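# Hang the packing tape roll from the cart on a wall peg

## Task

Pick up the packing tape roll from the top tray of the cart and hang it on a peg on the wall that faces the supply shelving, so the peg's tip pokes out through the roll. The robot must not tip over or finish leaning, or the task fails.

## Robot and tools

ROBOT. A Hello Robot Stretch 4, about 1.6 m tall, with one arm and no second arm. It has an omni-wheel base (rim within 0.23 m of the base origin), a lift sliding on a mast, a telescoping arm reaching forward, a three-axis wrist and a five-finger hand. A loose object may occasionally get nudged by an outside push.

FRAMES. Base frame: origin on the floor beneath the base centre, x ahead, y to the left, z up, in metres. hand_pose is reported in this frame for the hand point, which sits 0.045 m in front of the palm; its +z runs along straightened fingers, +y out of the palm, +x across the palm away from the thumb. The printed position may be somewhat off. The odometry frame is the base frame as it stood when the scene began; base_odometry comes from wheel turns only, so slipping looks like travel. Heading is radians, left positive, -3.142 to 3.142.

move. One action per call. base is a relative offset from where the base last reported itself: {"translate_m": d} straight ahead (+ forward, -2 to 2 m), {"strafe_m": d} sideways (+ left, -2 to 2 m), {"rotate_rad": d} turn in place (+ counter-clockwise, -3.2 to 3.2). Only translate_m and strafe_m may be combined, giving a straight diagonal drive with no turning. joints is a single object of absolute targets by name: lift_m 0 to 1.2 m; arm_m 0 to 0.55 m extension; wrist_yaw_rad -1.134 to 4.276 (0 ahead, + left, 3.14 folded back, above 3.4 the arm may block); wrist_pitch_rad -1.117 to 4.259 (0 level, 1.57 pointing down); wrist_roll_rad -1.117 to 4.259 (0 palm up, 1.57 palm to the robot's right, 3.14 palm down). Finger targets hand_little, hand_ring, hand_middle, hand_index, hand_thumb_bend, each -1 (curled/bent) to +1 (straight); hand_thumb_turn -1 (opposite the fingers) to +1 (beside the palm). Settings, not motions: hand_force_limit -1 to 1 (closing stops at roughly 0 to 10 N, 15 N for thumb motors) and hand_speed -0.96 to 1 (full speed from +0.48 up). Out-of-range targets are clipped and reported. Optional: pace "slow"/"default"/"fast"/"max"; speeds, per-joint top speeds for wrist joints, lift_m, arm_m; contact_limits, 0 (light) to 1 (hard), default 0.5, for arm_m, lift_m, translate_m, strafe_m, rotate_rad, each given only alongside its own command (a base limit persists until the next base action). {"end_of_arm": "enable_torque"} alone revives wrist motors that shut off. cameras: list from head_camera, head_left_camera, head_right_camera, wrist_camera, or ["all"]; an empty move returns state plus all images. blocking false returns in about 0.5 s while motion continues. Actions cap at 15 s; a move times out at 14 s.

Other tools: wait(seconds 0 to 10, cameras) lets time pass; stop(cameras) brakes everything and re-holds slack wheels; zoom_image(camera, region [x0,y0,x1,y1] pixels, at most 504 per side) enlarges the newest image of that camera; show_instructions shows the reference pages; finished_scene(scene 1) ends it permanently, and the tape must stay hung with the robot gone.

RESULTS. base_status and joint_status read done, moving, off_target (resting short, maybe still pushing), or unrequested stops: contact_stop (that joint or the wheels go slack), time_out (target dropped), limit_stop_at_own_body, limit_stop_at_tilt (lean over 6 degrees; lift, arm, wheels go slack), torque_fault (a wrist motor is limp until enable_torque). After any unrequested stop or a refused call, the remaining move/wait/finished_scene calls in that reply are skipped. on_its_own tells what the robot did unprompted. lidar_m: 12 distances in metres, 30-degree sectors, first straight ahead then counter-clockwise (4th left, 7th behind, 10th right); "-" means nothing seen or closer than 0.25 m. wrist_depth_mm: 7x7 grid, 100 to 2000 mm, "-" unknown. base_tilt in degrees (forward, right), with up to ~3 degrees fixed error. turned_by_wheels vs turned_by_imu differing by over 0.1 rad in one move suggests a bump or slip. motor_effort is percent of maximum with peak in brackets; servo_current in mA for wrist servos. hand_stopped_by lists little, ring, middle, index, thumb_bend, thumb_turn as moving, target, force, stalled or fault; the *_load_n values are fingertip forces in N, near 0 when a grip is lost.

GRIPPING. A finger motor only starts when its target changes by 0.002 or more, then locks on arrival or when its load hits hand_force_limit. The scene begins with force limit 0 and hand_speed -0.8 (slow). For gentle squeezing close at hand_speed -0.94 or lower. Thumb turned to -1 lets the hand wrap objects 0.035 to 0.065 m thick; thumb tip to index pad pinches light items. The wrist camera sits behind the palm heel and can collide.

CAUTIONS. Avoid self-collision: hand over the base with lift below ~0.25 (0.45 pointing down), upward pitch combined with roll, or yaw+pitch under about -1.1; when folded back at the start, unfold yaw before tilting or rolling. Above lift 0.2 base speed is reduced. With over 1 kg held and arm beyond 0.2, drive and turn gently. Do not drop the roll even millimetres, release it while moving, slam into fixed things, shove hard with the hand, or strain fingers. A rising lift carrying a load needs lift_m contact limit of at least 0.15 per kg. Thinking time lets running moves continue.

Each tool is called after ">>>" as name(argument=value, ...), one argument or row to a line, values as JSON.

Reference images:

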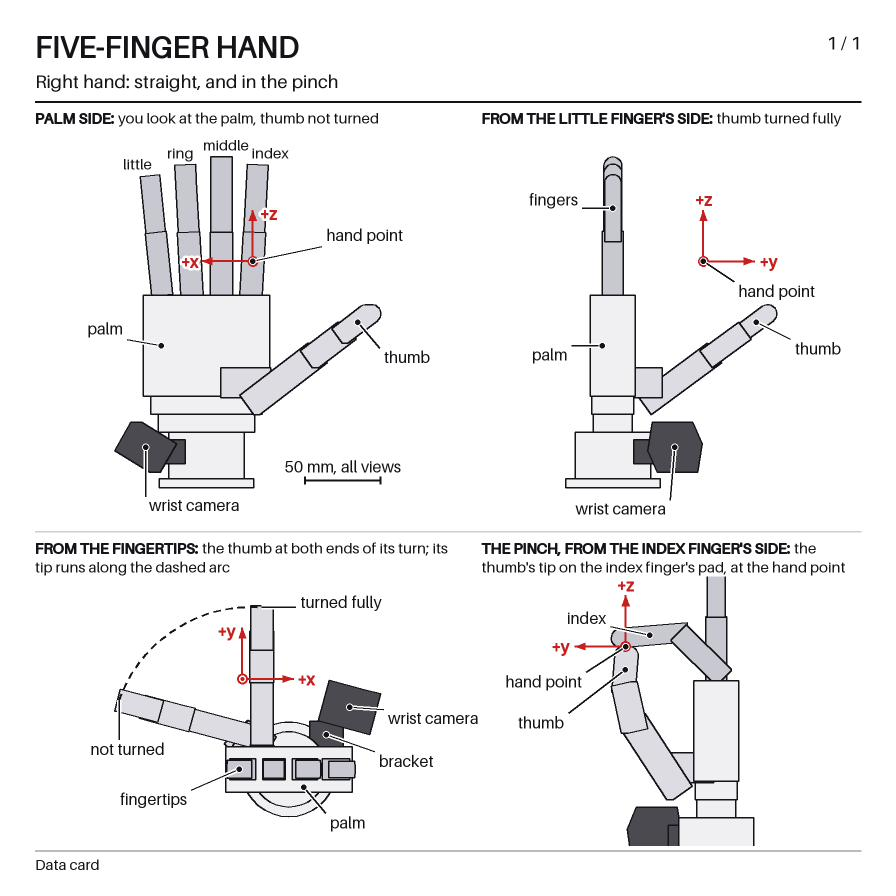

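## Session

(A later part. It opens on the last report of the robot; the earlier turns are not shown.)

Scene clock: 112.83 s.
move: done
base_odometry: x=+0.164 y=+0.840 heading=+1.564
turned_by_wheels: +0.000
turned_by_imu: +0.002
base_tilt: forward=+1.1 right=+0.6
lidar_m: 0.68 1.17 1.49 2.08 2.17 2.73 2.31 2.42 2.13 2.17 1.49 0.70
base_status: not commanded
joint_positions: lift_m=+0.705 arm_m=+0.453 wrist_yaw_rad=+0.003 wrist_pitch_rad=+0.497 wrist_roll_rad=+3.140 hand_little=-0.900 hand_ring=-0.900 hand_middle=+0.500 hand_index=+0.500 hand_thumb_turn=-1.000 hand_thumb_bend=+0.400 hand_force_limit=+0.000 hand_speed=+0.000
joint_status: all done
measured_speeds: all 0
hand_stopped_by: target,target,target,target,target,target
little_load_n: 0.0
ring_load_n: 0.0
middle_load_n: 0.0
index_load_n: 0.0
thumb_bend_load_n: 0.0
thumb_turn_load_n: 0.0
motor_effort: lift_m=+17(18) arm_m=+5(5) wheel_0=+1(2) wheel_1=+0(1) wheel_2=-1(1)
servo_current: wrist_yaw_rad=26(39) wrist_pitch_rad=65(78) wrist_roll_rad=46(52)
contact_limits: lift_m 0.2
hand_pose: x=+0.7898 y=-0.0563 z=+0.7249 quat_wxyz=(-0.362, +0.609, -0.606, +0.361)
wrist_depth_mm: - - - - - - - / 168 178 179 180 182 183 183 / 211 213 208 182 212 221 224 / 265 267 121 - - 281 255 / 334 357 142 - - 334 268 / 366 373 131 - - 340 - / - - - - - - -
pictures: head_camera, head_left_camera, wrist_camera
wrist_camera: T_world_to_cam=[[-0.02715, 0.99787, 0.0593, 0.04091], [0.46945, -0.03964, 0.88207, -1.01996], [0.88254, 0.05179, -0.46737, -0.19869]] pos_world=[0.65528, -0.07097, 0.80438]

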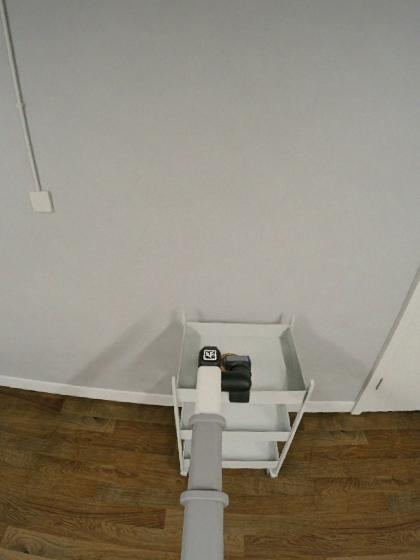

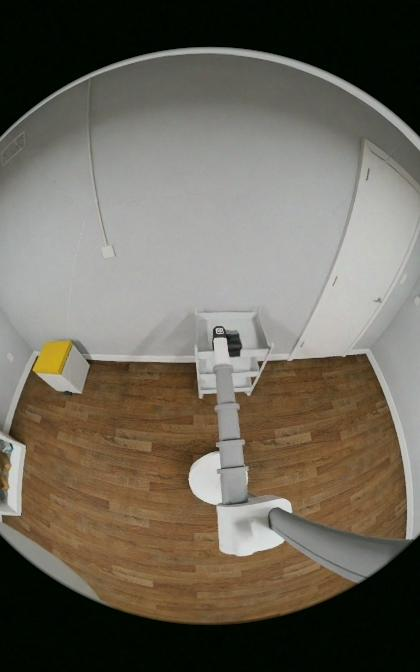

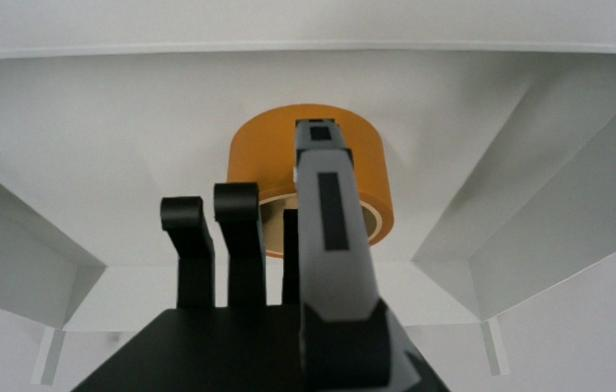

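>>> move(
  joints={"lift_m": 0.676, "hand_thumb_bend": 0.2},
  cameras=["wrist_camera", "head_camera"],
  contact_limits={"lift_m": 0.1},
  pace="slow",
)

>>> zoom_image(
  camera="head_camera",
  region=[170, 290, 330, 420],
)

Scene clock: 118.27 s.
move: done
base_odometry: x=+0.164 y=+0.840 heading=+1.564
turned_by_wheels: +0.000
turned_by_imu: +0.002
base_tilt: forward=+1.0 right=+0.7
lidar_m: 0.66 1.14 1.51 2.07 2.18 2.71 2.31 2.44 2.12 2.15 1.51 0.71
base_status: not commanded
joint_positions: lift_m=+0.676 arm_m=+0.453 wrist_yaw_rad=+0.003 wrist_pitch_rad=+0.497 wrist_roll_rad=+3.140 hand_little=-0.900 hand_ring=-0.900 hand_middle=+0.500 hand_index=+0.500 hand_thumb_turn=-1.000 hand_thumb_bend=+0.200 hand_force_limit=+0.000 hand_speed=+0.000
joint_status: all done
measured_speeds: all 0
hand_stopped_by: target,target,target,target,target,target
little_load_n: 0.0
ring_load_n: 0.0
middle_load_n: 0.0
index_load_n: 0.0
thumb_bend_load_n: 0.0
thumb_turn_load_n: 0.0
motor_effort: lift_m=+17(18) arm_m=+5(5) wheel_0=+1(2) wheel_1=+0(1) wheel_2=-1(1)
servo_current: wrist_yaw_rad=33(46) wrist_pitch_rad=78(78) wrist_roll_rad=33(46)
contact_limits: lift_m 0.1
hand_pose: x=+0.7899 y=-0.0563 z=+0.6960 quat_wxyz=(-0.362, +0.609, -0.606, +0.362)
wrist_depth_mm: - - - - - - - / - - - - - - - / - - - 114 - 185 - / 211 213 125 164 221 224 226 / 283 286 142 160 - 300 267 / 362 366 131 - - 342 267 / 351 - - - - - -
pictures: head_camera, wrist_camera
wrist_camera: T_world_to_cam=[[-0.02718, 0.99787, 0.05929, 0.04266], [0.46901, -0.03964, 0.8823, -0.99427], [0.88277, 0.05179, -0.46694, -0.21273]] pos_world=[0.65528, -0.07097, 0.77538]

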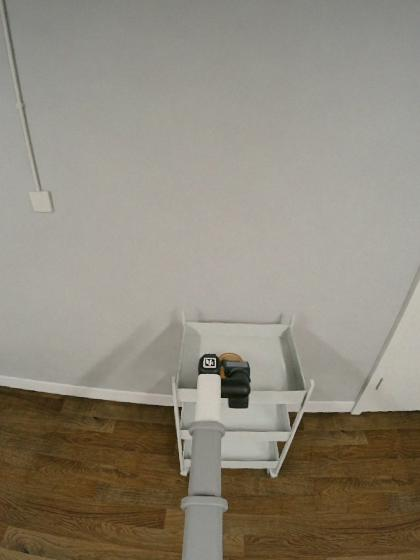

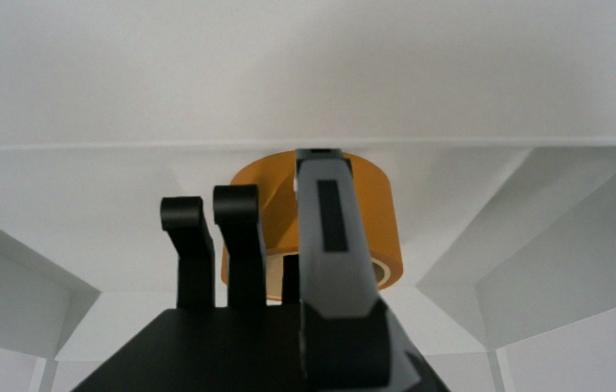

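Scaled by 3.150 from the camera's image (finer frame: 1200x1600).

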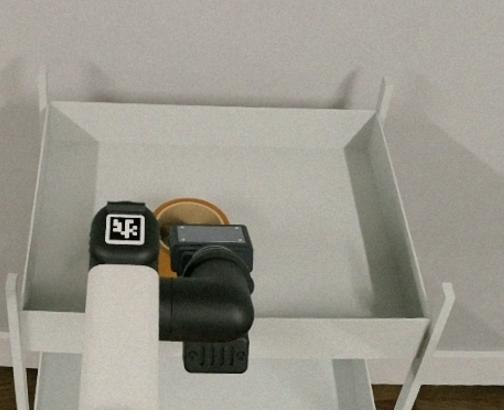

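>>> move(
  joints={"hand_thumb_bend": -0.25, "hand_speed": -0.9, "hand_force_limit": -0.6},
  cameras=["wrist_camera"],
)

Scene clock: 124.53 s.
move: done
base_odometry: x=+0.164 y=+0.840 heading=+1.564
turned_by_wheels: +0.000
turned_by_imu: +0.003
base_tilt: forward=+1.0 right=+0.7
lidar_m: 0.68 1.15 1.52 2.08 2.18 2.72 2.29 2.44 2.11 2.15 1.48 0.70
base_status: not commanded
joint_positions: lift_m=+0.676 arm_m=+0.453 wrist_yaw_rad=+0.003 wrist_pitch_rad=+0.497 wrist_roll_rad=+3.140 hand_little=-0.900 hand_ring=-0.900 hand_middle=+0.500 hand_index=+0.500 hand_thumb_turn=-1.000 hand_thumb_bend=-0.250 hand_force_limit=-0.600 hand_speed=-0.900
joint_status: all done
measured_speeds: all 0
hand_stopped_by: target,target,target,target,target,target
little_load_n: 0.0
ring_load_n: 0.0
middle_load_n: 0.0
index_load_n: -0.5
thumb_bend_load_n: 0.5
thumb_turn_load_n: 0.0
motor_effort: lift_m=+17(17) arm_m=+5(5) wheel_0=+1(2) wheel_1=-1(1) wheel_2=-1(1)
servo_current: wrist_yaw_rad=33(46) wrist_pitch_rad=59(78) wrist_roll_rad=39(52)
contact_limits: lift_m 0.1
hand_pose: x=+0.7899 y=-0.0563 z=+0.6960 quat_wxyz=(-0.362, +0.609, -0.606, +0.362)
wrist_depth_mm: - - - - - - - / - - - - - - - / - - - 179 - 185 - / 211 214 125 171 211 224 225 / 285 286 142 160 - 306 268 / 359 366 131 - - 343 270 / 349 - - - - - -
wrist_camera: T_world_to_cam=[[-0.02718, 0.99787, 0.05929, 0.04266], [0.46901, -0.03964, 0.8823, -0.99427], [0.88277, 0.05179, -0.46694, -0.21273]] pos_world=[0.65528, -0.07097, 0.77538]

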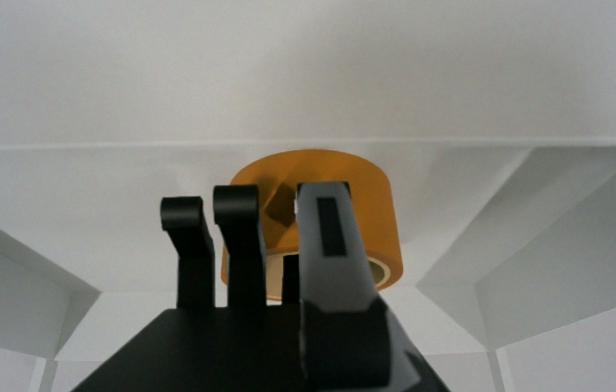

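>>> move(
  joints={"hand_index": -0.1, "hand_middle": -0.1, "hand_speed": -0.9, "hand_force_limit": -0.5},
  cameras=["wrist_camera"],
)

Scene clock: 130.37 s.
move: off_target
base_odometry: x=+0.164 y=+0.840 heading=+1.564
turned_by_wheels: +0.000
turned_by_imu: +0.002
base_tilt: forward=+1.1 right=+0.7
lidar_m: 0.66 1.16 1.52 2.09 2.20 2.75 2.30 2.43 2.13 2.17 1.50 0.72
base_status: not commanded
joint_positions: lift_m=+0.676 arm_m=+0.453 wrist_yaw_rad=+0.003 wrist_pitch_rad=+0.496 wrist_roll_rad=+3.140 hand_little=-0.900 hand_ring=-0.900 hand_middle=+0.139 hand_index=+0.175 hand_thumb_turn=-1.000 hand_thumb_bend=-0.250 hand_force_limit=-0.500 hand_speed=-0.900
joint_status: hand_middle off_target (ended at +0.139, target -0.100); hand_index off_target (ended at +0.175, target -0.100); the others done
measured_speeds: all 0
hand_stopped_by: target,target,force,force,target,target
little_load_n: 0.0
ring_load_n: 0.0
middle_load_n: 3.5
index_load_n: 1.5
thumb_bend_load_n: 1.0
thumb_turn_load_n: 0.0
motor_effort: lift_m=+17(17) arm_m=+5(5) wheel_0=+1(2) wheel_1=+0(1) wheel_2=-1(1)
servo_current: wrist_yaw_rad=26(46) wrist_pitch_rad=65(78) wrist_roll_rad=46(46)
contact_limits: lift_m 0.1
hand_pose: x=+0.7900 y=-0.0563 z=+0.6961 quat_wxyz=(-0.362, +0.609, -0.606, +0.362)
wrist_depth_mm: - - - - - - - / - - - - - - - / - - 181 178 - 185 - / 212 214 120 171 211 225 227 / 285 287 142 160 - 300 267 / 362 364 131 - - 319 268 / 351 - - - - - -
wrist_camera: T_world_to_cam=[[-0.02722, 0.99787, 0.05927, 0.0427], [0.46842, -0.03965, 0.88262, -0.99418], [0.88309, 0.05179, -0.46635, -0.21349]] pos_world=[0.65538, -0.07097, 0.77538]

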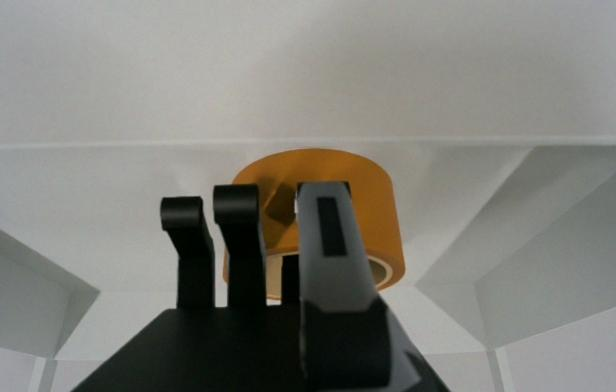

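>>> move(
  joints={"hand_index": -0.2, "hand_middle": -0.2, "hand_speed": -0.93, "hand_force_limit": 0.1},
  cameras=["wrist_camera"],
)

Scene clock: 132.20 s.
move: off_target
base_odometry: x=+0.164 y=+0.840 heading=+1.564
turned_by_wheels: +0.000
turned_by_imu: +0.001
base_tilt: forward=+0.9 right=+0.6
lidar_m: 0.66 1.13 1.54 2.10 2.18 2.72 2.33 2.42 2.10 2.17 1.51 0.72
base_status: not commanded
joint_positions: lift_m=+0.676 arm_m=+0.453 wrist_yaw_rad=+0.003 wrist_pitch_rad=+0.494 wrist_roll_rad=+3.140 hand_little=-0.900 hand_ring=-0.900 hand_middle=+0.121 hand_index=+0.145 hand_thumb_turn=-1.000 hand_thumb_bend=-0.250 hand_force_limit=+0.100 hand_speed=-0.930
joint_status: hand_middle off_target (ended at +0.121, target -0.200); hand_index off_target (ended at +0.145, target -0.200); the others done
measured_speeds: all 0
hand_stopped_by: target,target,force,force,target,target
little_load_n: 0.0
ring_load_n: 0.5
middle_load_n: 5.5
index_load_n: 6.5
thumb_bend_load_n: 1.0
thumb_turn_load_n: 0.0
motor_effort: lift_m=+17(17) arm_m=+5(5) wheel_0=+1(2) wheel_1=+0(1) wheel_2=-1(1)
servo_current: wrist_yaw_rad=26(39) wrist_pitch_rad=65(72) wrist_roll_rad=46(46)
contact_limits: lift_m 0.1
hand_pose: x=+0.7904 y=-0.0563 z=+0.6965 quat_wxyz=(-0.363, +0.608, -0.606, +0.362)
wrist_depth_mm: - - - - - - - / - - - - - - - / 185 186 182 177 186 187 - / 214 216 121 171 214 229 230 / 290 294 143 - - 309 267 / 366 370 131 - - 342 255 / 351 - - - - - -
wrist_camera: T_world_to_cam=[[-0.02736, 0.99787, 0.05921, 0.04274], [0.46633, -0.03965, 0.88372, -0.99384], [0.88419, 0.05179, -0.46425, -0.21597]] pos_world=[0.65558, -0.07087, 0.77549]

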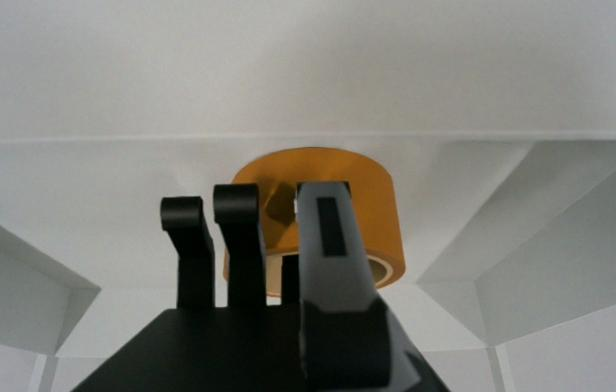

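>>> move(
  joints={"lift_m": 0.72},
  cameras=["wrist_camera", "head_camera"],
  pace="slow",
)

>>> zoom_image(
  camera="head_camera",
  region=[170, 290, 330, 420],
)

Scene clock: 134.10 s.
move: done
base_odometry: x=+0.164 y=+0.840 heading=+1.564
turned_by_wheels: +0.000
turned_by_imu: +0.001
base_tilt: forward=+0.9 right=+0.7
lidar_m: 0.68 1.15 1.53 2.07 2.18 2.75 2.31 2.43 2.11 2.17 1.53 0.71
base_status: not commanded
joint_positions: lift_m=+0.720 arm_m=+0.453 wrist_yaw_rad=+0.003 wrist_pitch_rad=+0.494 wrist_roll_rad=+3.140 hand_little=-0.900 hand_ring=-0.900 hand_middle=+0.121 hand_index=+0.144 hand_thumb_turn=-1.000 hand_thumb_bend=-0.250 hand_force_limit=+0.100 hand_speed=-0.930
joint_status: all done
measured_speeds: all 0
hand_stopped_by: target,target,force,force,target,target
little_load_n: 0.0
ring_load_n: 0.0
middle_load_n: 0.0
index_load_n: 0.0
thumb_bend_load_n: 0.0
thumb_turn_load_n: 0.0
motor_effort: lift_m=+25(26) arm_m=+5(5) wheel_0=+1(2) wheel_1=+0(1) wheel_2=-1(1)
servo_current: wrist_yaw_rad=33(52) wrist_pitch_rad=72(72) wrist_roll_rad=46(46)
hand_pose: x=+0.7904 y=-0.0563 z=+0.7399 quat_wxyz=(-0.363, +0.608, -0.606, +0.362)
wrist_depth_mm: 170 167 174 165 169 177 172 / 194 196 192 145 162 202 203 / 234 236 220 230 206 247 239 / 294 298 121 182 294 310 267 / 373 375 142 - - 342 268 / 370 375 131 - - - - / - - - - - - -
pictures: head_camera, wrist_camera
wrist_camera: T_world_to_cam=[[-0.02736, 0.99787, 0.0592, 0.04018], [0.46633, -0.03964, 0.88372, -1.0322], [0.88419, 0.05179, -0.46425, -0.19582]] pos_world=[0.65558, -0.07087, 0.81889]

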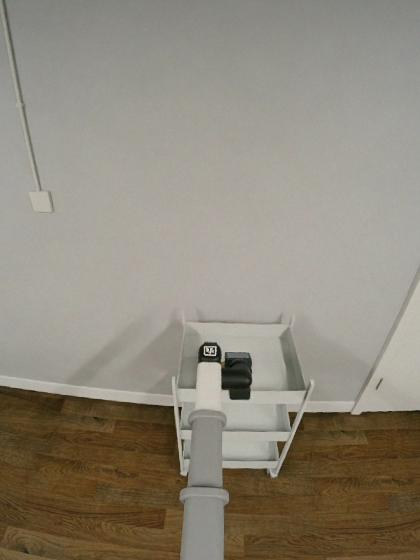

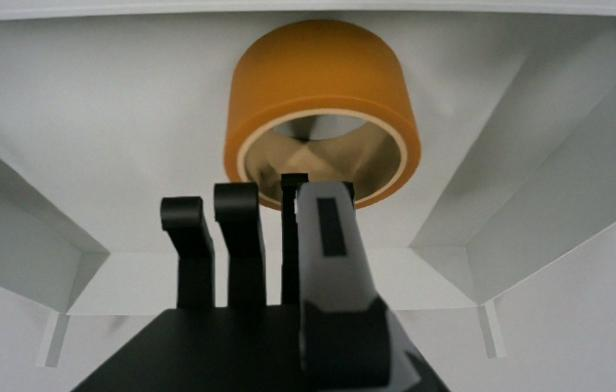

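Scaled by 3.150 from the camera's image (finer frame: 1200x1600).

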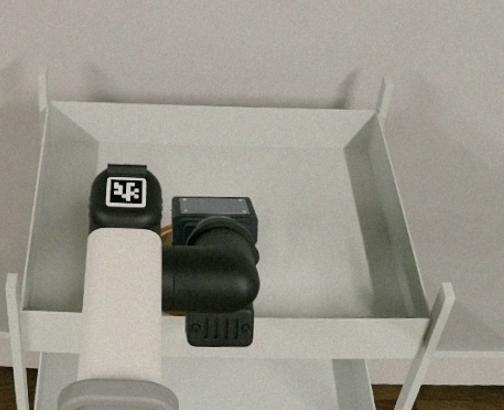

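>>> move(
  joints={"hand_thumb_turn": 1.0, "hand_thumb_bend": 0.8, "hand_speed": 0.0},
  cameras=["wrist_camera", "head_camera"],
)

Scene clock: 152.00 s.
move: done
base_odometry: x=+0.164 y=+0.840 heading=+1.564
turned_by_wheels: +0.000
turned_by_imu: +0.002
base_tilt: forward=+1.0 right=+0.6
lidar_m: 0.68 1.14 1.51 2.08 2.20 2.75 2.29 2.42 2.14 2.16 1.50 0.73
base_status: not commanded
joint_positions: lift_m=+0.720 arm_m=+0.453 wrist_yaw_rad=+0.003 wrist_pitch_rad=+0.494 wrist_roll_rad=+3.140 hand_little=-0.900 hand_ring=-0.900 hand_middle=+0.121 hand_index=+0.144 hand_thumb_turn=+1.000 hand_thumb_bend=+0.800 hand_force_limit=+0.100 hand_speed=+0.000
joint_status: all done
measured_speeds: all 0
hand_stopped_by: target,target,force,force,target,target
little_load_n: 0.0
ring_load_n: 0.0
middle_load_n: 0.0
index_load_n: 0.0
thumb_bend_load_n: 0.0
thumb_turn_load_n: 0.0
motor_effort: lift_m=+25(25) arm_m=+5(5) wheel_0=+1(1) wheel_1=-1(1) wheel_2=-1(1)
servo_current: wrist_yaw_rad=26(46) wrist_pitch_rad=59(78) wrist_roll_rad=52(52)
hand_pose: x=+0.7904 y=-0.0563 z=+0.7399 quat_wxyz=(-0.363, +0.608, -0.606, +0.362)
wrist_depth_mm: 169 167 174 170 172 177 172 / 194 196 198 160 189 203 202 / 233 236 229 238 194 247 240 / 293 297 120 181 281 310 254 / 373 375 143 171 368 373 - / 368 379 131 131 - - - / - - - - - - -
pictures: head_camera, wrist_camera
wrist_camera: T_world_to_cam=[[-0.02736, 0.99787, 0.0592, 0.04018], [0.46633, -0.03964, 0.88372, -1.0322], [0.88419, 0.05179, -0.46425, -0.19582]] pos_world=[0.65558, -0.07087, 0.81889]

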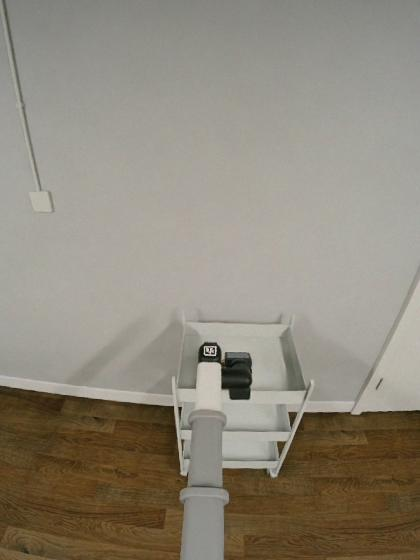

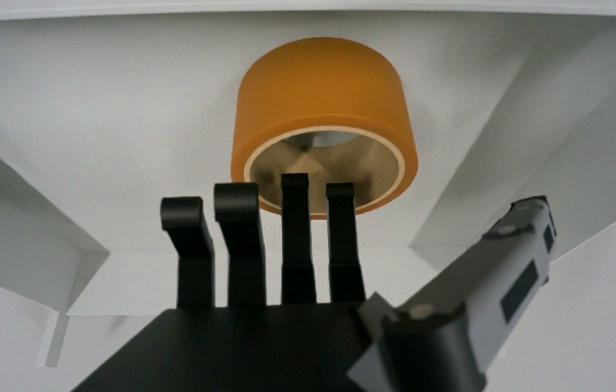

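>>> move(
  joints={"lift_m": 0.684},
  cameras=["wrist_camera"],
  contact_limits={"lift_m": 0.1},
  pace="slow",
)

>>> move(
  joints={"arm_m": 0.531},
  cameras=["wrist_camera", "head_camera"],
  contact_limits={"arm_m": 0.1},
  pace="slow",
)

Scene clock: 154.70 s.
move: done
base_odometry: x=+0.164 y=+0.840 heading=+1.564
turned_by_wheels: +0.000
turned_by_imu: +0.001
base_tilt: forward=+1.0 right=+0.7
lidar_m: 0.66 1.15 1.53 2.06 2.19 2.74 2.30 2.42 2.11 2.14 1.51 0.70
base_status: not commanded
joint_positions: lift_m=+0.684 arm_m=+0.453 wrist_yaw_rad=+0.003 wrist_pitch_rad=+0.494 wrist_roll_rad=+3.140 hand_little=-0.900 hand_ring=-0.900 hand_middle=+0.121 hand_index=+0.144 hand_thumb_turn=+1.000 hand_thumb_bend=+0.800 hand_force_limit=+0.100 hand_speed=+0.000
joint_status: all done
measured_speeds: all 0
hand_stopped_by: target,target,force,force,target,target
little_load_n: 0.0
ring_load_n: 0.0
middle_load_n: 0.0
index_load_n: 0.0
thumb_bend_load_n: 0.0
thumb_turn_load_n: -0.5
motor_effort: lift_m=+17(24) arm_m=+5(5) wheel_0=+1(1) wheel_1=-1(1) wheel_2=-1(1)
servo_current: wrist_yaw_rad=26(52) wrist_pitch_rad=59(65) wrist_roll_rad=46(46)
contact_limits: lift_m 0.1
hand_pose: x=+0.7904 y=-0.0563 z=+0.7045 quat_wxyz=(-0.363, +0.608, -0.606, +0.362)
wrist_depth_mm: - - - - - - - / - - - - - - - / 180 189 183 145 155 189 190 / 226 229 121 140 145 239 229 / 306 307 142 171 199 304 - / 364 373 131 131 - - - / 351 - - - - - -
wrist_camera: T_world_to_cam=[[-0.02736, 0.99787, 0.0592, 0.04227], [0.46633, -0.03964, 0.88372, -1.00091], [0.88419, 0.05179, -0.46425, -0.21226]] pos_world=[0.65558, -0.07087, 0.78349]

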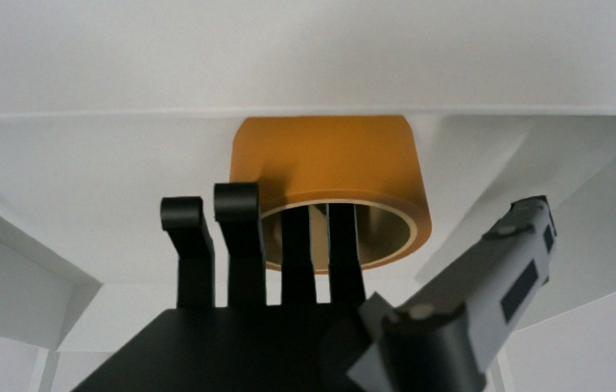

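Scene clock: 156.77 s.
move: done
base_odometry: x=+0.164 y=+0.840 heading=+1.564
turned_by_wheels: +0.000
turned_by_imu: +0.001
base_tilt: forward=+1.1 right=+0.6
lidar_m: 0.66 1.15 1.52 2.06 2.20 2.74 2.31 2.40 2.11 2.16 1.49 0.70
base_status: not commanded
joint_positions: lift_m=+0.684 arm_m=+0.531 wrist_yaw_rad=+0.003 wrist_pitch_rad=+0.494 wrist_roll_rad=+3.140 hand_little=-0.900 hand_ring=-0.900 hand_middle=+0.121 hand_index=+0.144 hand_thumb_turn=+1.000 hand_thumb_bend=+0.800 hand_force_limit=+0.100 hand_speed=+0.000
joint_status: all done
measured_speeds: all 0
hand_stopped_by: target,target,force,force,target,target
little_load_n: 0.0
ring_load_n: 0.0
middle_load_n: 0.0
index_load_n: 0.0
thumb_bend_load_n: 0.0
thumb_turn_load_n: 0.0
motor_effort: lift_m=+17(17) arm_m=+5(7) wheel_0=+1(1) wheel_1=-1(1) wheel_2=-1(1)
servo_current: wrist_yaw_rad=39(39) wrist_pitch_rad=59(72) wrist_roll_rad=46(46)
contact_limits: arm_m 0.1; lift_m 0.1
hand_pose: x=+0.8684 y=-0.0563 z=+0.7045 quat_wxyz=(-0.363, +0.608, -0.606, +0.362)
wrist_depth_mm: 130 129 127 127 131 132 - / 150 150 143 127 138 156 156 / 180 182 148 116 121 189 190 / 225 229 121 179 173 240 229 / 304 307 142 171 312 304 - / 294 297 131 131 - - - / - - - - - - -
pictures: head_camera, wrist_camera
wrist_camera: T_world_to_cam=[[-0.02736, 0.99787, 0.0592, 0.04441], [0.46633, -0.03964, 0.88372, -1.03729], [0.88419, 0.05179, -0.46425, -0.28122]] pos_world=[0.73358, -0.07087, 0.78349]

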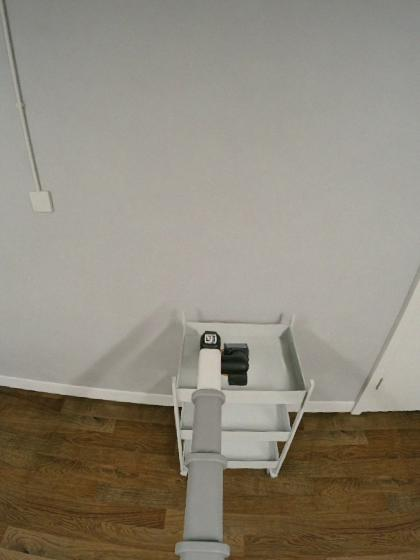

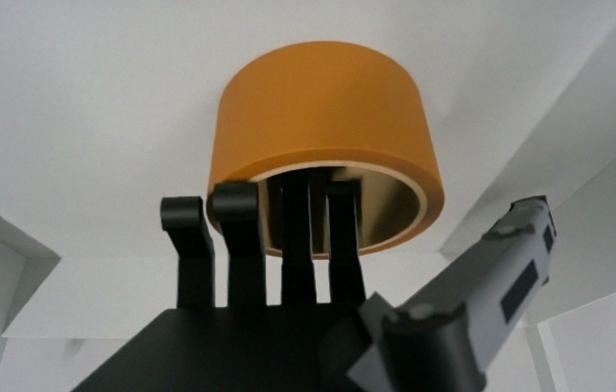

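>>> move(
  joints={"lift_m": 0.76},
)

>>> move(
  joints={"lift_m": 0.72, "arm_m": 0.460, "wrist_pitch_rad": 0.364, "hand_index": 0.4, "hand_middle": 0.4},
  cameras=["wrist_camera"],
)

>>> move(
  joints={"hand_thumb_turn": -1.0, "hand_thumb_bend": 0.15},
  cameras=["wrist_camera", "head_camera"],
)

>>> zoom_image(
  camera="head_camera",
  region=[170, 290, 330, 420],
)

Scene clock: 164.53 s.
move: done
base_odometry: x=+0.164 y=+0.840 heading=+1.564
turned_by_wheels: +0.000
turned_by_imu: +0.002
base_tilt: forward=+1.0 right=+0.6
lidar_m: 0.66 1.15 1.51 2.08 2.19 2.73 2.31 2.44 2.12 2.16 1.52 0.70
base_status: not commanded
joint_positions: lift_m=+0.760 arm_m=+0.531 wrist_yaw_rad=+0.003 wrist_pitch_rad=+0.494 wrist_roll_rad=+3.140 hand_little=-0.900 hand_ring=-0.900 hand_middle=+0.121 hand_index=+0.144 hand_thumb_turn=+1.000 hand_thumb_bend=+0.800 hand_force_limit=+0.100 hand_speed=+0.000
joint_status: all done
measured_speeds: all 0
hand_stopped_by: target,target,force,force,target,target
little_load_n: 0.0
ring_load_n: 0.0
middle_load_n: 0.0
index_load_n: 0.0
thumb_bend_load_n: 0.0
thumb_turn_load_n: 0.0
motor_effort: lift_m=+24(26) arm_m=+5(6) wheel_0=+1(2) wheel_1=+0(1) wheel_2=-1(1)
servo_current: wrist_yaw_rad=26(46) wrist_pitch_rad=59(72) wrist_roll_rad=46(46)
contact_limits: arm_m 0.1
hand_pose: x=+0.8684 y=-0.0563 z=+0.7799 quat_wxyz=(-0.363, +0.608, -0.606, +0.362)
wrist_depth_mm: 208 212 202 216 184 217 224 / 243 247 241 236 221 255 247 / 294 300 301 227 307 309 255 / 340 342 125 179 351 342 268 / 325 325 142 170 329 330 - / - - 131 131 - - - / - - - - - - -
pictures: none

Scene clock: 165.67 s.
move: done
base_odometry: x=+0.164 y=+0.840 heading=+1.564
turned_by_wheels: +0.000
turned_by_imu: +0.000
base_tilt: forward=+1.0 right=+0.7
lidar_m: 0.66 1.14 1.50 2.09 2.19 2.75 2.31 2.43 2.13 2.16 1.51 0.71
base_status: not commanded
joint_positions: lift_m=+0.720 arm_m=+0.460 wrist_yaw_rad=+0.003 wrist_pitch_rad=+0.373 wrist_roll_rad=+3.140 hand_little=-0.900 hand_ring=-0.900 hand_middle=+0.400 hand_index=+0.400 hand_thumb_turn=+1.000 hand_thumb_bend=+0.800 hand_force_limit=+0.100 hand_speed=+0.000
joint_status: all done
measured_speeds: all 0
hand_stopped_by: target,target,target,target,target,target
little_load_n: 0.0
ring_load_n: 0.0
middle_load_n: 0.0
index_load_n: -0.5
thumb_bend_load_n: -0.5
thumb_turn_load_n: 0.0
motor_effort: lift_m=+17(22) arm_m=-5(6) wheel_0=+1(1) wheel_1=+0(1) wheel_2=-1(1)
servo_current: wrist_yaw_rad=33(46) wrist_pitch_rad=72(130) wrist_roll_rad=39(52)
hand_pose: x=+0.8154 y=-0.0562 z=+0.7617 quat_wxyz=(-0.399, +0.585, -0.583, +0.398)
wrist_depth_mm: 193 191 191 193 202 194 201 / 224 229 222 189 226 236 236 / 285 289 277 263 254 300 266 / 359 366 125 256 373 340 254 / 366 375 143 178 379 377 - / - - 131 129 - - - / - - - - - - -
wrist_camera: T_world_to_cam=[[-0.03428, 0.99785, 0.05579, 0.04779], [0.35646, -0.03994, 0.93346, -1.0114], [0.93368, 0.05189, -0.35433, -0.33181]] pos_world=[0.67197, -0.07087, 0.82386]

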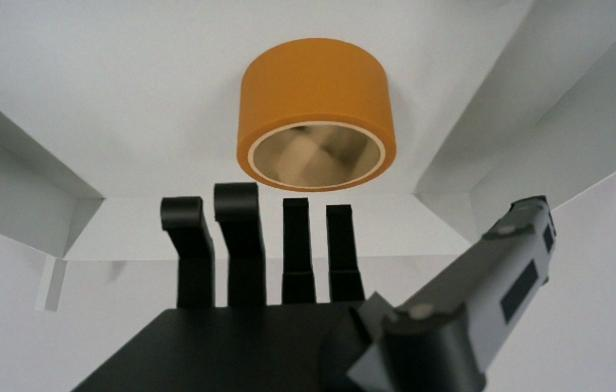

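Scene clock: 167.20 s.
move: done
base_odometry: x=+0.164 y=+0.840 heading=+1.564
turned_by_wheels: +0.000
turned_by_imu: +0.001
base_tilt: forward=+1.0 right=+0.6
lidar_m: 0.68 1.14 1.53 2.08 2.18 2.72 2.31 2.43 2.11 2.16 1.48 0.71
base_status: not commanded
joint_positions: lift_m=+0.720 arm_m=+0.460 wrist_yaw_rad=+0.003 wrist_pitch_rad=+0.373 wrist_roll_rad=+3.140 hand_little=-0.900 hand_ring=-0.900 hand_middle=+0.400 hand_index=+0.400 hand_thumb_turn=-1.000 hand_thumb_bend=+0.150 hand_force_limit=+0.100 hand_speed=+0.000
joint_status: all done
measured_speeds: all 0
hand_stopped_by: target,target,target,target,target,target
little_load_n: 0.0
ring_load_n: 0.0
middle_load_n: 0.0
index_load_n: 0.0
thumb_bend_load_n: 0.0
thumb_turn_load_n: 0.0
motor_effort: lift_m=+17(18) arm_m=-5(5) wheel_0=+1(2) wheel_1=+0(1) wheel_2=-1(1)
servo_current: wrist_yaw_rad=33(39) wrist_pitch_rad=72(91) wrist_roll_rad=39(52)
hand_pose: x=+0.8154 y=-0.0562 z=+0.7617 quat_wxyz=(-0.399, +0.585, -0.583, +0.398)
wrist_depth_mm: 191 190 191 193 200 194 201 / 224 229 222 189 226 237 237 / 286 287 277 249 270 298 266 / 359 364 125 - - 342 268 / 366 373 143 - - 373 - / - - 131 - - - - / - - - - - - -
pictures: head_camera, wrist_camera
wrist_camera: T_world_to_cam=[[-0.03428, 0.99785, 0.05579, 0.04779], [0.35646, -0.03994, 0.93346, -1.0114], [0.93368, 0.05189, -0.35433, -0.33181]] pos_world=[0.67197, -0.07087, 0.82386]

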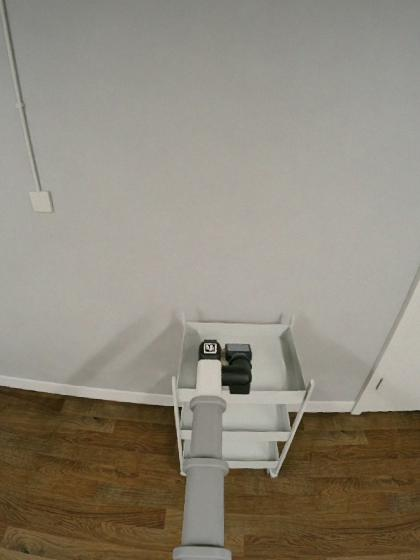

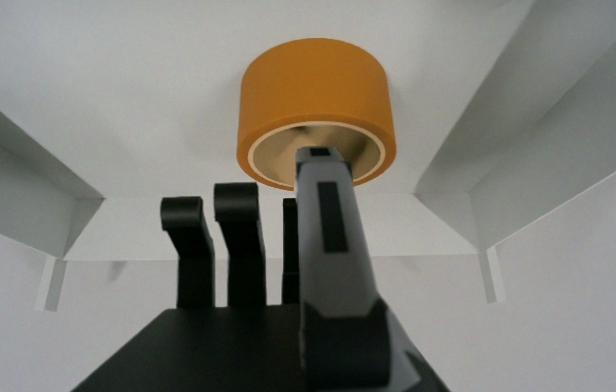

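Scaled by 3.150 from the camera's image (finer frame: 1200x1600).

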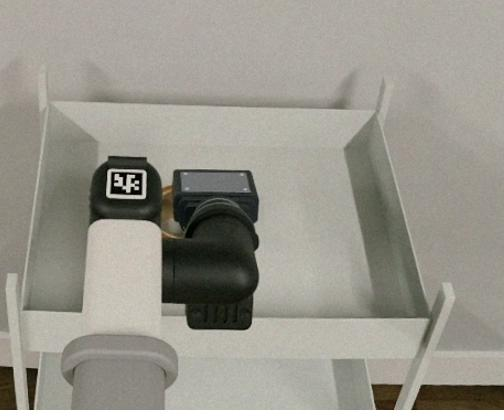

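>>> move(
  base={"strafe_m": 0.004},
  joints={"lift_m": 0.68},
  contact_limits={"lift_m": 0.1},
  pace="slow",
)

>>> move(
  joints={"lift_m": 0.648},
  contact_limits={"lift_m": 0.05},
  cameras=["wrist_camera", "head_camera"],
  pace="slow",
)

>>> zoom_image(
  camera="head_camera",
  region=[170, 290, 330, 420],
)

Scene clock: 170.57 s.
move: done
base_odometry: x=+0.160 y=+0.840 heading=+1.564
turned_by_wheels: +0.000
turned_by_imu: +0.001
base_tilt: forward=+0.9 right=+0.6
lidar_m: 0.66 1.15 1.52 2.07 2.17 2.72 2.30 2.44 2.13 2.16 1.51 0.70
base_status: done
joint_positions: lift_m=+0.680 arm_m=+0.460 wrist_yaw_rad=+0.003 wrist_pitch_rad=+0.373 wrist_roll_rad=+3.140 hand_little=-0.900 hand_ring=-0.900 hand_middle=+0.400 hand_index=+0.400 hand_thumb_turn=-1.000 hand_thumb_bend=+0.150 hand_force_limit=+0.100 hand_speed=+0.000
joint_status: all done
measured_speeds: all 0
hand_stopped_by: target,target,target,target,target,target
little_load_n: 0.0
ring_load_n: 0.0
middle_load_n: 0.0
index_load_n: 0.0
thumb_bend_load_n: 0.0
thumb_turn_load_n: 0.0
motor_effort: lift_m=+17(18) arm_m=-5(5) wheel_0=-3(5) wheel_1=+1(5) wheel_2=+0(2)
servo_current: wrist_yaw_rad=46(52) wrist_pitch_rad=72(78) wrist_roll_rad=39(52)
contact_limits: lift_m 0.1
hand_pose: x=+0.8154 y=-0.0562 z=+0.7217 quat_wxyz=(-0.399, +0.585, -0.583, +0.398)
wrist_depth_mm: 144 142 142 140 145 145 - / 161 172 174 175 176 176 177 / 211 215 207 176 211 225 225 / 286 290 121 - 303 303 262 / 359 366 142 - - 357 263 / 343 349 131 - - - - / - - - - - - -
pictures: none

Scene clock: 171.67 s.
move: done
base_odometry: x=+0.160 y=+0.840 heading=+1.564
turned_by_wheels: +0.000
turned_by_imu: +0.001
base_tilt: forward=+1.0 right=+0.6
lidar_m: 0.66 1.15 1.51 2.08 2.19 2.75 2.32 2.44 2.15 2.16 1.51 0.71
base_status: not commanded
joint_positions: lift_m=+0.648 arm_m=+0.460 wrist_yaw_rad=+0.003 wrist_pitch_rad=+0.366 wrist_roll_rad=+3.140 hand_little=-0.900 hand_ring=-0.900 hand_middle=+0.400 hand_index=+0.400 hand_thumb_turn=-1.000 hand_thumb_bend=+0.150 hand_force_limit=+0.100 hand_speed=+0.000
joint_status: all done
measured_speeds: all 0
hand_stopped_by: target,target,target,target,target,target
little_load_n: 0.0
ring_load_n: -0.5
middle_load_n: 0.0
index_load_n: 0.0
thumb_bend_load_n: 0.0
thumb_turn_load_n: 0.0
motor_effort: lift_m=+15(17) arm_m=-4(5) wheel_0=-2(2) wheel_1=+1(1) wheel_2=+0(0)
servo_current: wrist_yaw_rad=26(39) wrist_pitch_rad=52(78) wrist_roll_rad=46(52)
contact_limits: lift_m 0.05
hand_pose: x=+0.8163 y=-0.0562 z=+0.6912 quat_wxyz=(-0.401, +0.584, -0.581, +0.400)
wrist_depth_mm: - - - - - - - / - - - - - - - / - - - - - 183 - / 224 227 175 - 220 240 238 / 319 357 142 - - 338 265 / 347 343 131 - - 340 - / - - - - - - -
pictures: head_camera, wrist_camera
wrist_camera: T_world_to_cam=[[-0.03467, 0.99785, 0.05555, 0.05223], [0.34995, -0.03994, 0.93592, -0.94232], [0.93613, 0.05189, -0.34781, -0.36416]] pos_world=[0.67248, -0.07087, 0.75237]

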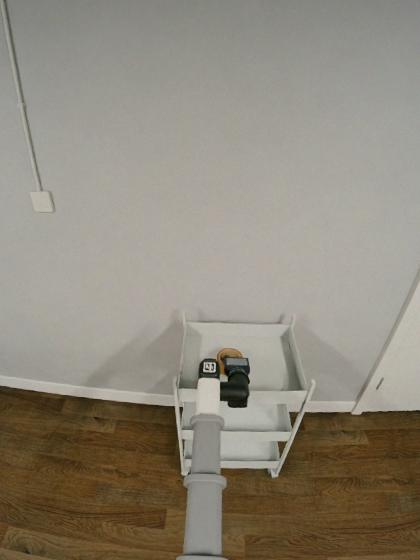

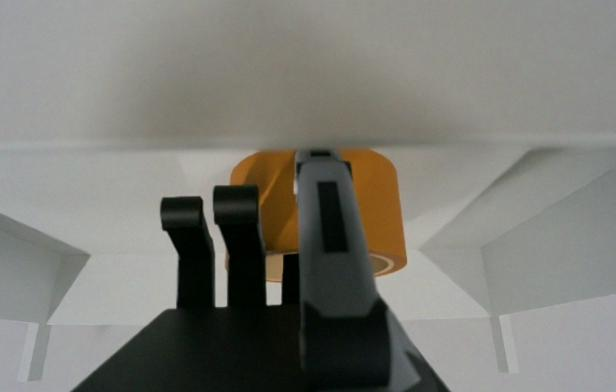

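Scaled by 3.150 from the camera's image (finer frame: 1200x1600).

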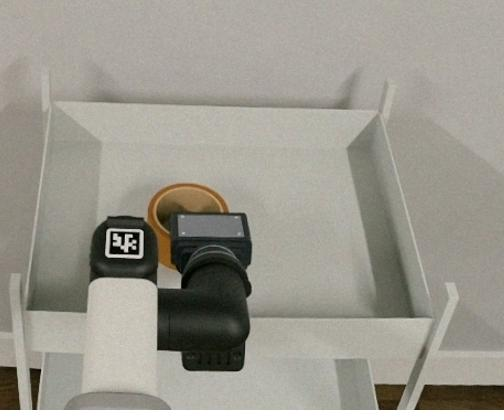

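>>> move(
  joints={"hand_thumb_bend": 0.0, "hand_speed": -0.8, "hand_force_limit": -0.5},
  cameras=["wrist_camera", "head_right_camera"],
)

>>> zoom_image(
  camera="head_right_camera",
  region=[150, 300, 280, 420],
)

Scene clock: 177.67 s.
move: done
base_odometry: x=+0.160 y=+0.840 heading=+1.564
turned_by_wheels: +0.000
turned_by_imu: +0.002
base_tilt: forward=+1.0 right=+0.6
lidar_m: 0.66 1.16 1.53 2.07 2.17 2.72 2.31 2.44 2.12 2.16 1.49 0.71
base_status: not commanded
joint_positions: lift_m=+0.648 arm_m=+0.460 wrist_yaw_rad=+0.003 wrist_pitch_rad=+0.366 wrist_roll_rad=+3.140 hand_little=-0.900 hand_ring=-0.900 hand_middle=+0.400 hand_index=+0.400 hand_thumb_turn=-1.000 hand_thumb_bend=+0.000 hand_force_limit=-0.500 hand_speed=-0.800
joint_status: all done
measured_speeds: all 0
hand_stopped_by: target,target,target,target,target,target
little_load_n: 0.0
ring_load_n: -0.5
middle_load_n: 0.0
index_load_n: 0.0
thumb_bend_load_n: 0.5
thumb_turn_load_n: 0.0
motor_effort: lift_m=+15(15) arm_m=-4(5) wheel_0=-2(3) wheel_1=+1(1) wheel_2=+0(0)
servo_current: wrist_yaw_rad=26(46) wrist_pitch_rad=59(65) wrist_roll_rad=39(46)
contact_limits: lift_m 0.05
hand_pose: x=+0.8163 y=-0.0562 z=+0.6912 quat_wxyz=(-0.401, +0.584, -0.581, +0.400)
wrist_depth_mm: - - - - - - - / - - - - - - - / - - - - - 184 - / 224 226 175 - 221 240 239 / 320 357 142 - - 340 265 / 345 347 131 - - 338 - / - - - - - - -
pictures: head_right_camera, wrist_camera
wrist_camera: T_world_to_cam=[[-0.03467, 0.99785, 0.05555, 0.05223], [0.34995, -0.03994, 0.93592, -0.94232], [0.93613, 0.05189, -0.34781, -0.36416]] pos_world=[0.67248, -0.07087, 0.75237]

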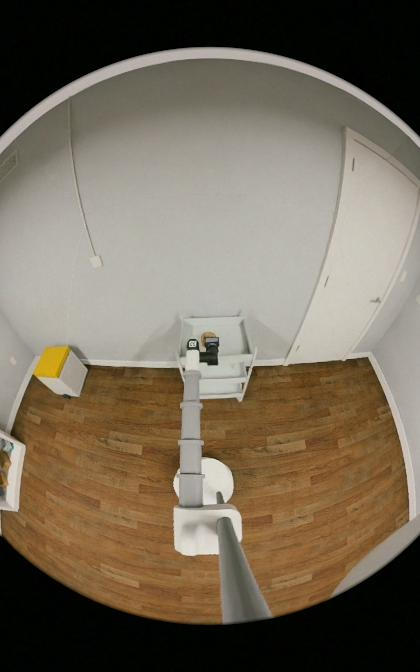

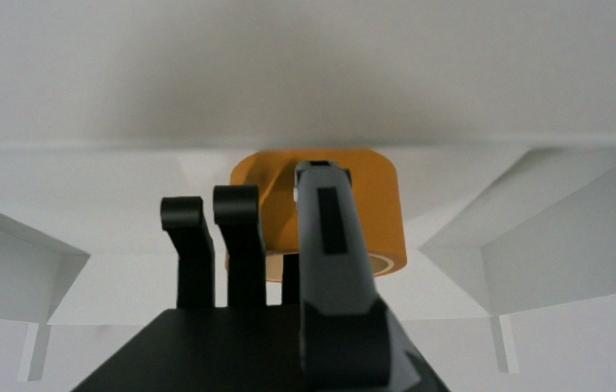

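Scaled by 3.877 from the camera's image (finer frame: 600x960).

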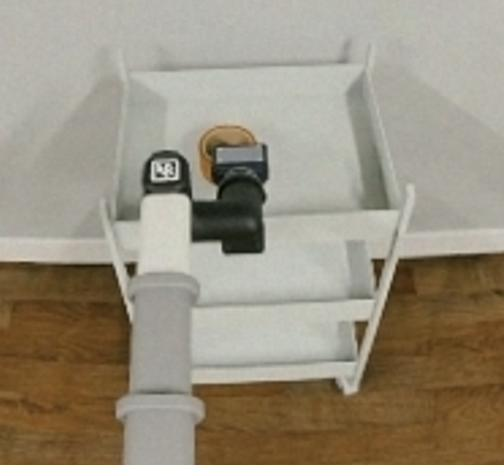

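>>> move(
  joints={"lift_m": 0.653},
  pace="slow",
)

>>> move(
  joints={"hand_index": -0.3, "hand_middle": -0.3, "hand_speed": -0.9, "hand_force_limit": -0.5},
  cameras=["wrist_camera", "head_camera"],
)

>>> zoom_image(
  camera="head_camera",
  region=[190, 320, 290, 400],
)

Scene clock: 181.20 s.
move: done
base_odometry: x=+0.160 y=+0.840 heading=+1.564
turned_by_wheels: +0.000
turned_by_imu: +0.001
base_tilt: forward=+1.0 right=+0.7
lidar_m: 0.67 1.15 1.53 2.06 2.18 2.74 2.31 2.43 2.12 2.15 1.54 0.70
base_status: not commanded
joint_positions: lift_m=+0.653 arm_m=+0.460 wrist_yaw_rad=+0.003 wrist_pitch_rad=+0.366 wrist_roll_rad=+3.140 hand_little=-0.900 hand_ring=-0.900 hand_middle=+0.400 hand_index=+0.400 hand_thumb_turn=-1.000 hand_thumb_bend=+0.000 hand_force_limit=-0.500 hand_speed=-0.800
joint_status: all done
measured_speeds: all 0
hand_stopped_by: target,target,target,target,target,target
little_load_n: 0.0
ring_load_n: 0.0
middle_load_n: 0.0
index_load_n: 0.0
thumb_bend_load_n: 0.5
thumb_turn_load_n: 0.0
motor_effort: lift_m=+24(24) arm_m=-4(5) wheel_0=-2(3) wheel_1=+1(1) wheel_2=+0(0)
servo_current: wrist_yaw_rad=26(33) wrist_pitch_rad=52(72) wrist_roll_rad=39(46)
hand_pose: x=+0.8163 y=-0.0562 z=+0.6954 quat_wxyz=(-0.401, +0.584, -0.581, +0.400)
wrist_depth_mm: - - - - - - - / - - - - - - - / 175 186 179 - - 185 - / 224 225 121 160 220 240 238 / 312 349 143 160 - 338 265 / 347 349 131 - - 336 - / - - - - - - -
pictures: none

Scene clock: 183.90 s.
move: off_target
base_odometry: x=+0.160 y=+0.840 heading=+1.564
turned_by_wheels: +0.000
turned_by_imu: +0.001
base_tilt: forward=+1.0 right=+0.6
lidar_m: 0.67 1.16 1.51 2.07 2.18 2.74 2.30 2.43 2.16 2.17 1.48 0.71
base_status: not commanded
joint_positions: lift_m=+0.653 arm_m=+0.460 wrist_yaw_rad=+0.003 wrist_pitch_rad=+0.366 wrist_roll_rad=+3.140 hand_little=-0.900 hand_ring=-0.900 hand_middle=+0.057 hand_index=-0.008 hand_thumb_turn=-1.000 hand_thumb_bend=+0.000 hand_force_limit=-0.500 hand_speed=-0.900
joint_status: hand_middle off_target (ended at +0.057, target -0.300); hand_index off_target (ended at -0.008, target -0.300); the others done
measured_speeds: all 0
hand_stopped_by: target,target,force,force,target,target
little_load_n: 0.0
ring_load_n: -0.5
middle_load_n: 2.0
index_load_n: 3.0
thumb_bend_load_n: 0.5
thumb_turn_load_n: 0.0
motor_effort: lift_m=+24(25) arm_m=-4(5) wheel_0=-2(3) wheel_1=+1(1) wheel_2=+0(0)
servo_current: wrist_yaw_rad=33(46) wrist_pitch_rad=59(72) wrist_roll_rad=39(52)
hand_pose: x=+0.8163 y=-0.0562 z=+0.6954 quat_wxyz=(-0.401, +0.584, -0.582, +0.400)
wrist_depth_mm: - - - - - - - / - - - - - - - / 185 187 181 166 175 186 - / 224 228 175 116 190 241 239 / 317 355 142 - - 338 265 / 345 347 131 - - 338 - / - - - - - - -
pictures: head_camera, wrist_camera
wrist_camera: T_world_to_cam=[[-0.03463, 0.99785, 0.05564, 0.05191], [0.34995, -0.04004, 0.93591, -0.94626], [0.93613, 0.05189, -0.34781, -0.3627]] pos_world=[0.67248, -0.07087, 0.75657]

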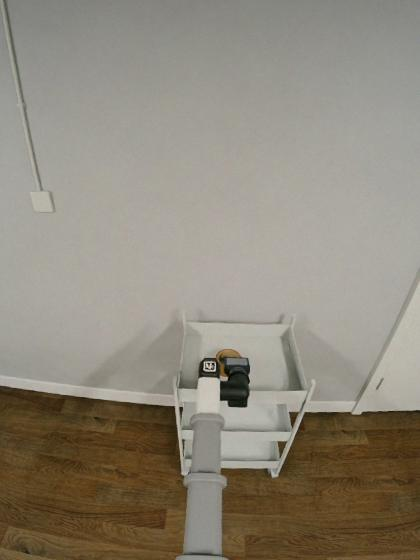

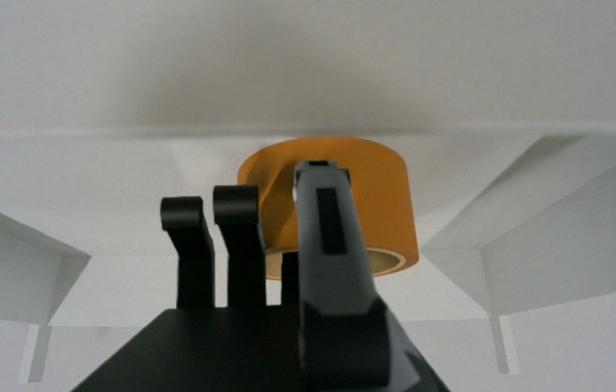

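Scaled by 5.040 from the camera's image (finer frame: 1200x1600).

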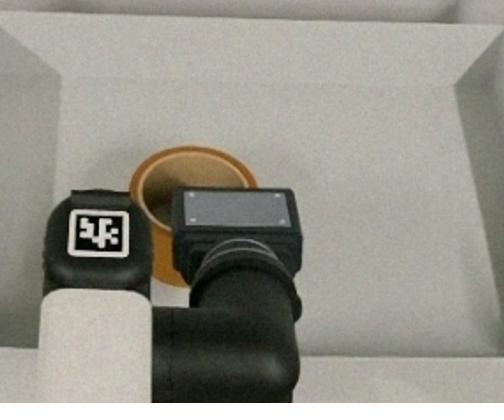

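>>> move(
  joints={"hand_index": -0.4, "hand_middle": -0.4, "hand_speed": -0.93, "hand_force_limit": 0.2},
  cameras=["wrist_camera"],
)

>>> move(
  joints={"lift_m": 0.66},
  cameras=["wrist_camera"],
  speeds={"lift_m": 0.05},
)

Scene clock: 185.53 s.
move: off_target
base_odometry: x=+0.160 y=+0.840 heading=+1.564
turned_by_wheels: +0.000
turned_by_imu: +0.001
base_tilt: forward=+1.0 right=+0.7
lidar_m: 0.68 1.14 1.51 2.07 2.20 2.73 2.28 2.44 2.13 2.17 1.49 0.72
base_status: not commanded
joint_positions: lift_m=+0.653 arm_m=+0.460 wrist_yaw_rad=+0.003 wrist_pitch_rad=+0.366 wrist_roll_rad=+3.140 hand_little=-0.900 hand_ring=-0.900 hand_middle=+0.033 hand_index=-0.033 hand_thumb_turn=-1.000 hand_thumb_bend=+0.001 hand_force_limit=+0.200 hand_speed=-0.930
joint_status: hand_middle off_target (ended at +0.033, target -0.400); hand_index off_target (ended at -0.033, target -0.400); the others done
measured_speeds: all 0
hand_stopped_by: target,target,force,force,target,target
little_load_n: 0.0
ring_load_n: -1.0
middle_load_n: 6.0
index_load_n: 7.0
thumb_bend_load_n: 2.0
thumb_turn_load_n: 0.0
motor_effort: lift_m=+24(24) arm_m=-4(5) wheel_0=-2(2) wheel_1=+1(1) wheel_2=+0(0)
servo_current: wrist_yaw_rad=46(46) wrist_pitch_rad=65(72) wrist_roll_rad=39(46)
hand_pose: x=+0.8163 y=-0.0562 z=+0.6954 quat_wxyz=(-0.401, +0.584, -0.582, +0.400)
wrist_depth_mm: - - - - - - - / - - - - - - - / 185 180 179 167 175 187 - / 226 229 173 109 210 243 238 / 317 357 142 - - 336 265 / 345 345 131 - - 338 - / - - - - - - -
wrist_camera: T_world_to_cam=[[-0.03463, 0.99785, 0.05564, 0.05191], [0.34995, -0.04004, 0.93591, -0.94626], [0.93613, 0.05189, -0.34781, -0.3627]] pos_world=[0.67248, -0.07087, 0.75657]

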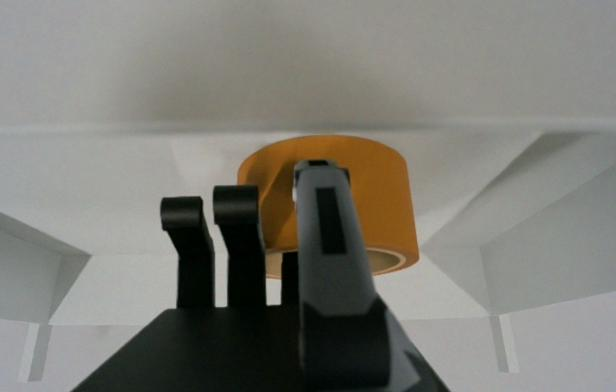

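Scene clock: 186.13 s.
move: done
base_odometry: x=+0.160 y=+0.840 heading=+1.564
turned_by_wheels: +0.000
turned_by_imu: +0.000
base_tilt: forward=+1.0 right=+0.7
lidar_m: 0.67 1.14 1.52 2.07 2.16 2.72 2.31 2.42 2.13 2.16 1.49 0.69
base_status: not commanded
joint_positions: lift_m=+0.660 arm_m=+0.460 wrist_yaw_rad=+0.003 wrist_pitch_rad=+0.366 wrist_roll_rad=+3.140 hand_little=-0.900 hand_ring=-0.900 hand_middle=+0.033 hand_index=-0.033 hand_thumb_turn=-1.000 hand_thumb_bend=+0.001 hand_force_limit=+0.200 hand_speed=-0.930
joint_status: all done
measured_speeds: all 0
hand_stopped_by: target,target,force,force,target,target
little_load_n: 0.0
ring_load_n: 0.0
middle_load_n: 3.5
index_load_n: 5.0
thumb_bend_load_n: 1.0
thumb_turn_load_n: 0.0
motor_effort: lift_m=+24(26) arm_m=-4(5) wheel_0=-2(3) wheel_1=+1(1) wheel_2=+0(0)
servo_current: wrist_yaw_rad=39(46) wrist_pitch_rad=52(65) wrist_roll_rad=39(46)
hand_pose: x=+0.8163 y=-0.0562 z=+0.7024 quat_wxyz=(-0.401, +0.584, -0.582, +0.400)
wrist_depth_mm: - - - - - - - / - - - - - - - / 177 189 182 166 170 187 189 / 240 242 120 109 222 258 242 / 334 359 143 - - 340 265 / 342 349 131 - - 338 - / - - - - - - -
wrist_camera: T_world_to_cam=[[-0.03463, 0.99785, 0.05564, 0.05152], [0.34995, -0.04004, 0.93591, -0.95281], [0.93613, 0.05189, -0.34781, -0.36027]] pos_world=[0.67248, -0.07087, 0.76357]

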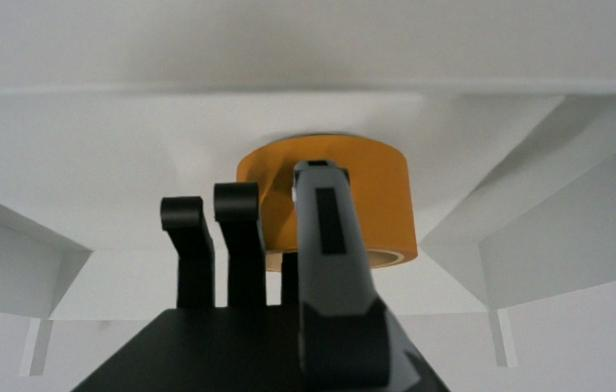

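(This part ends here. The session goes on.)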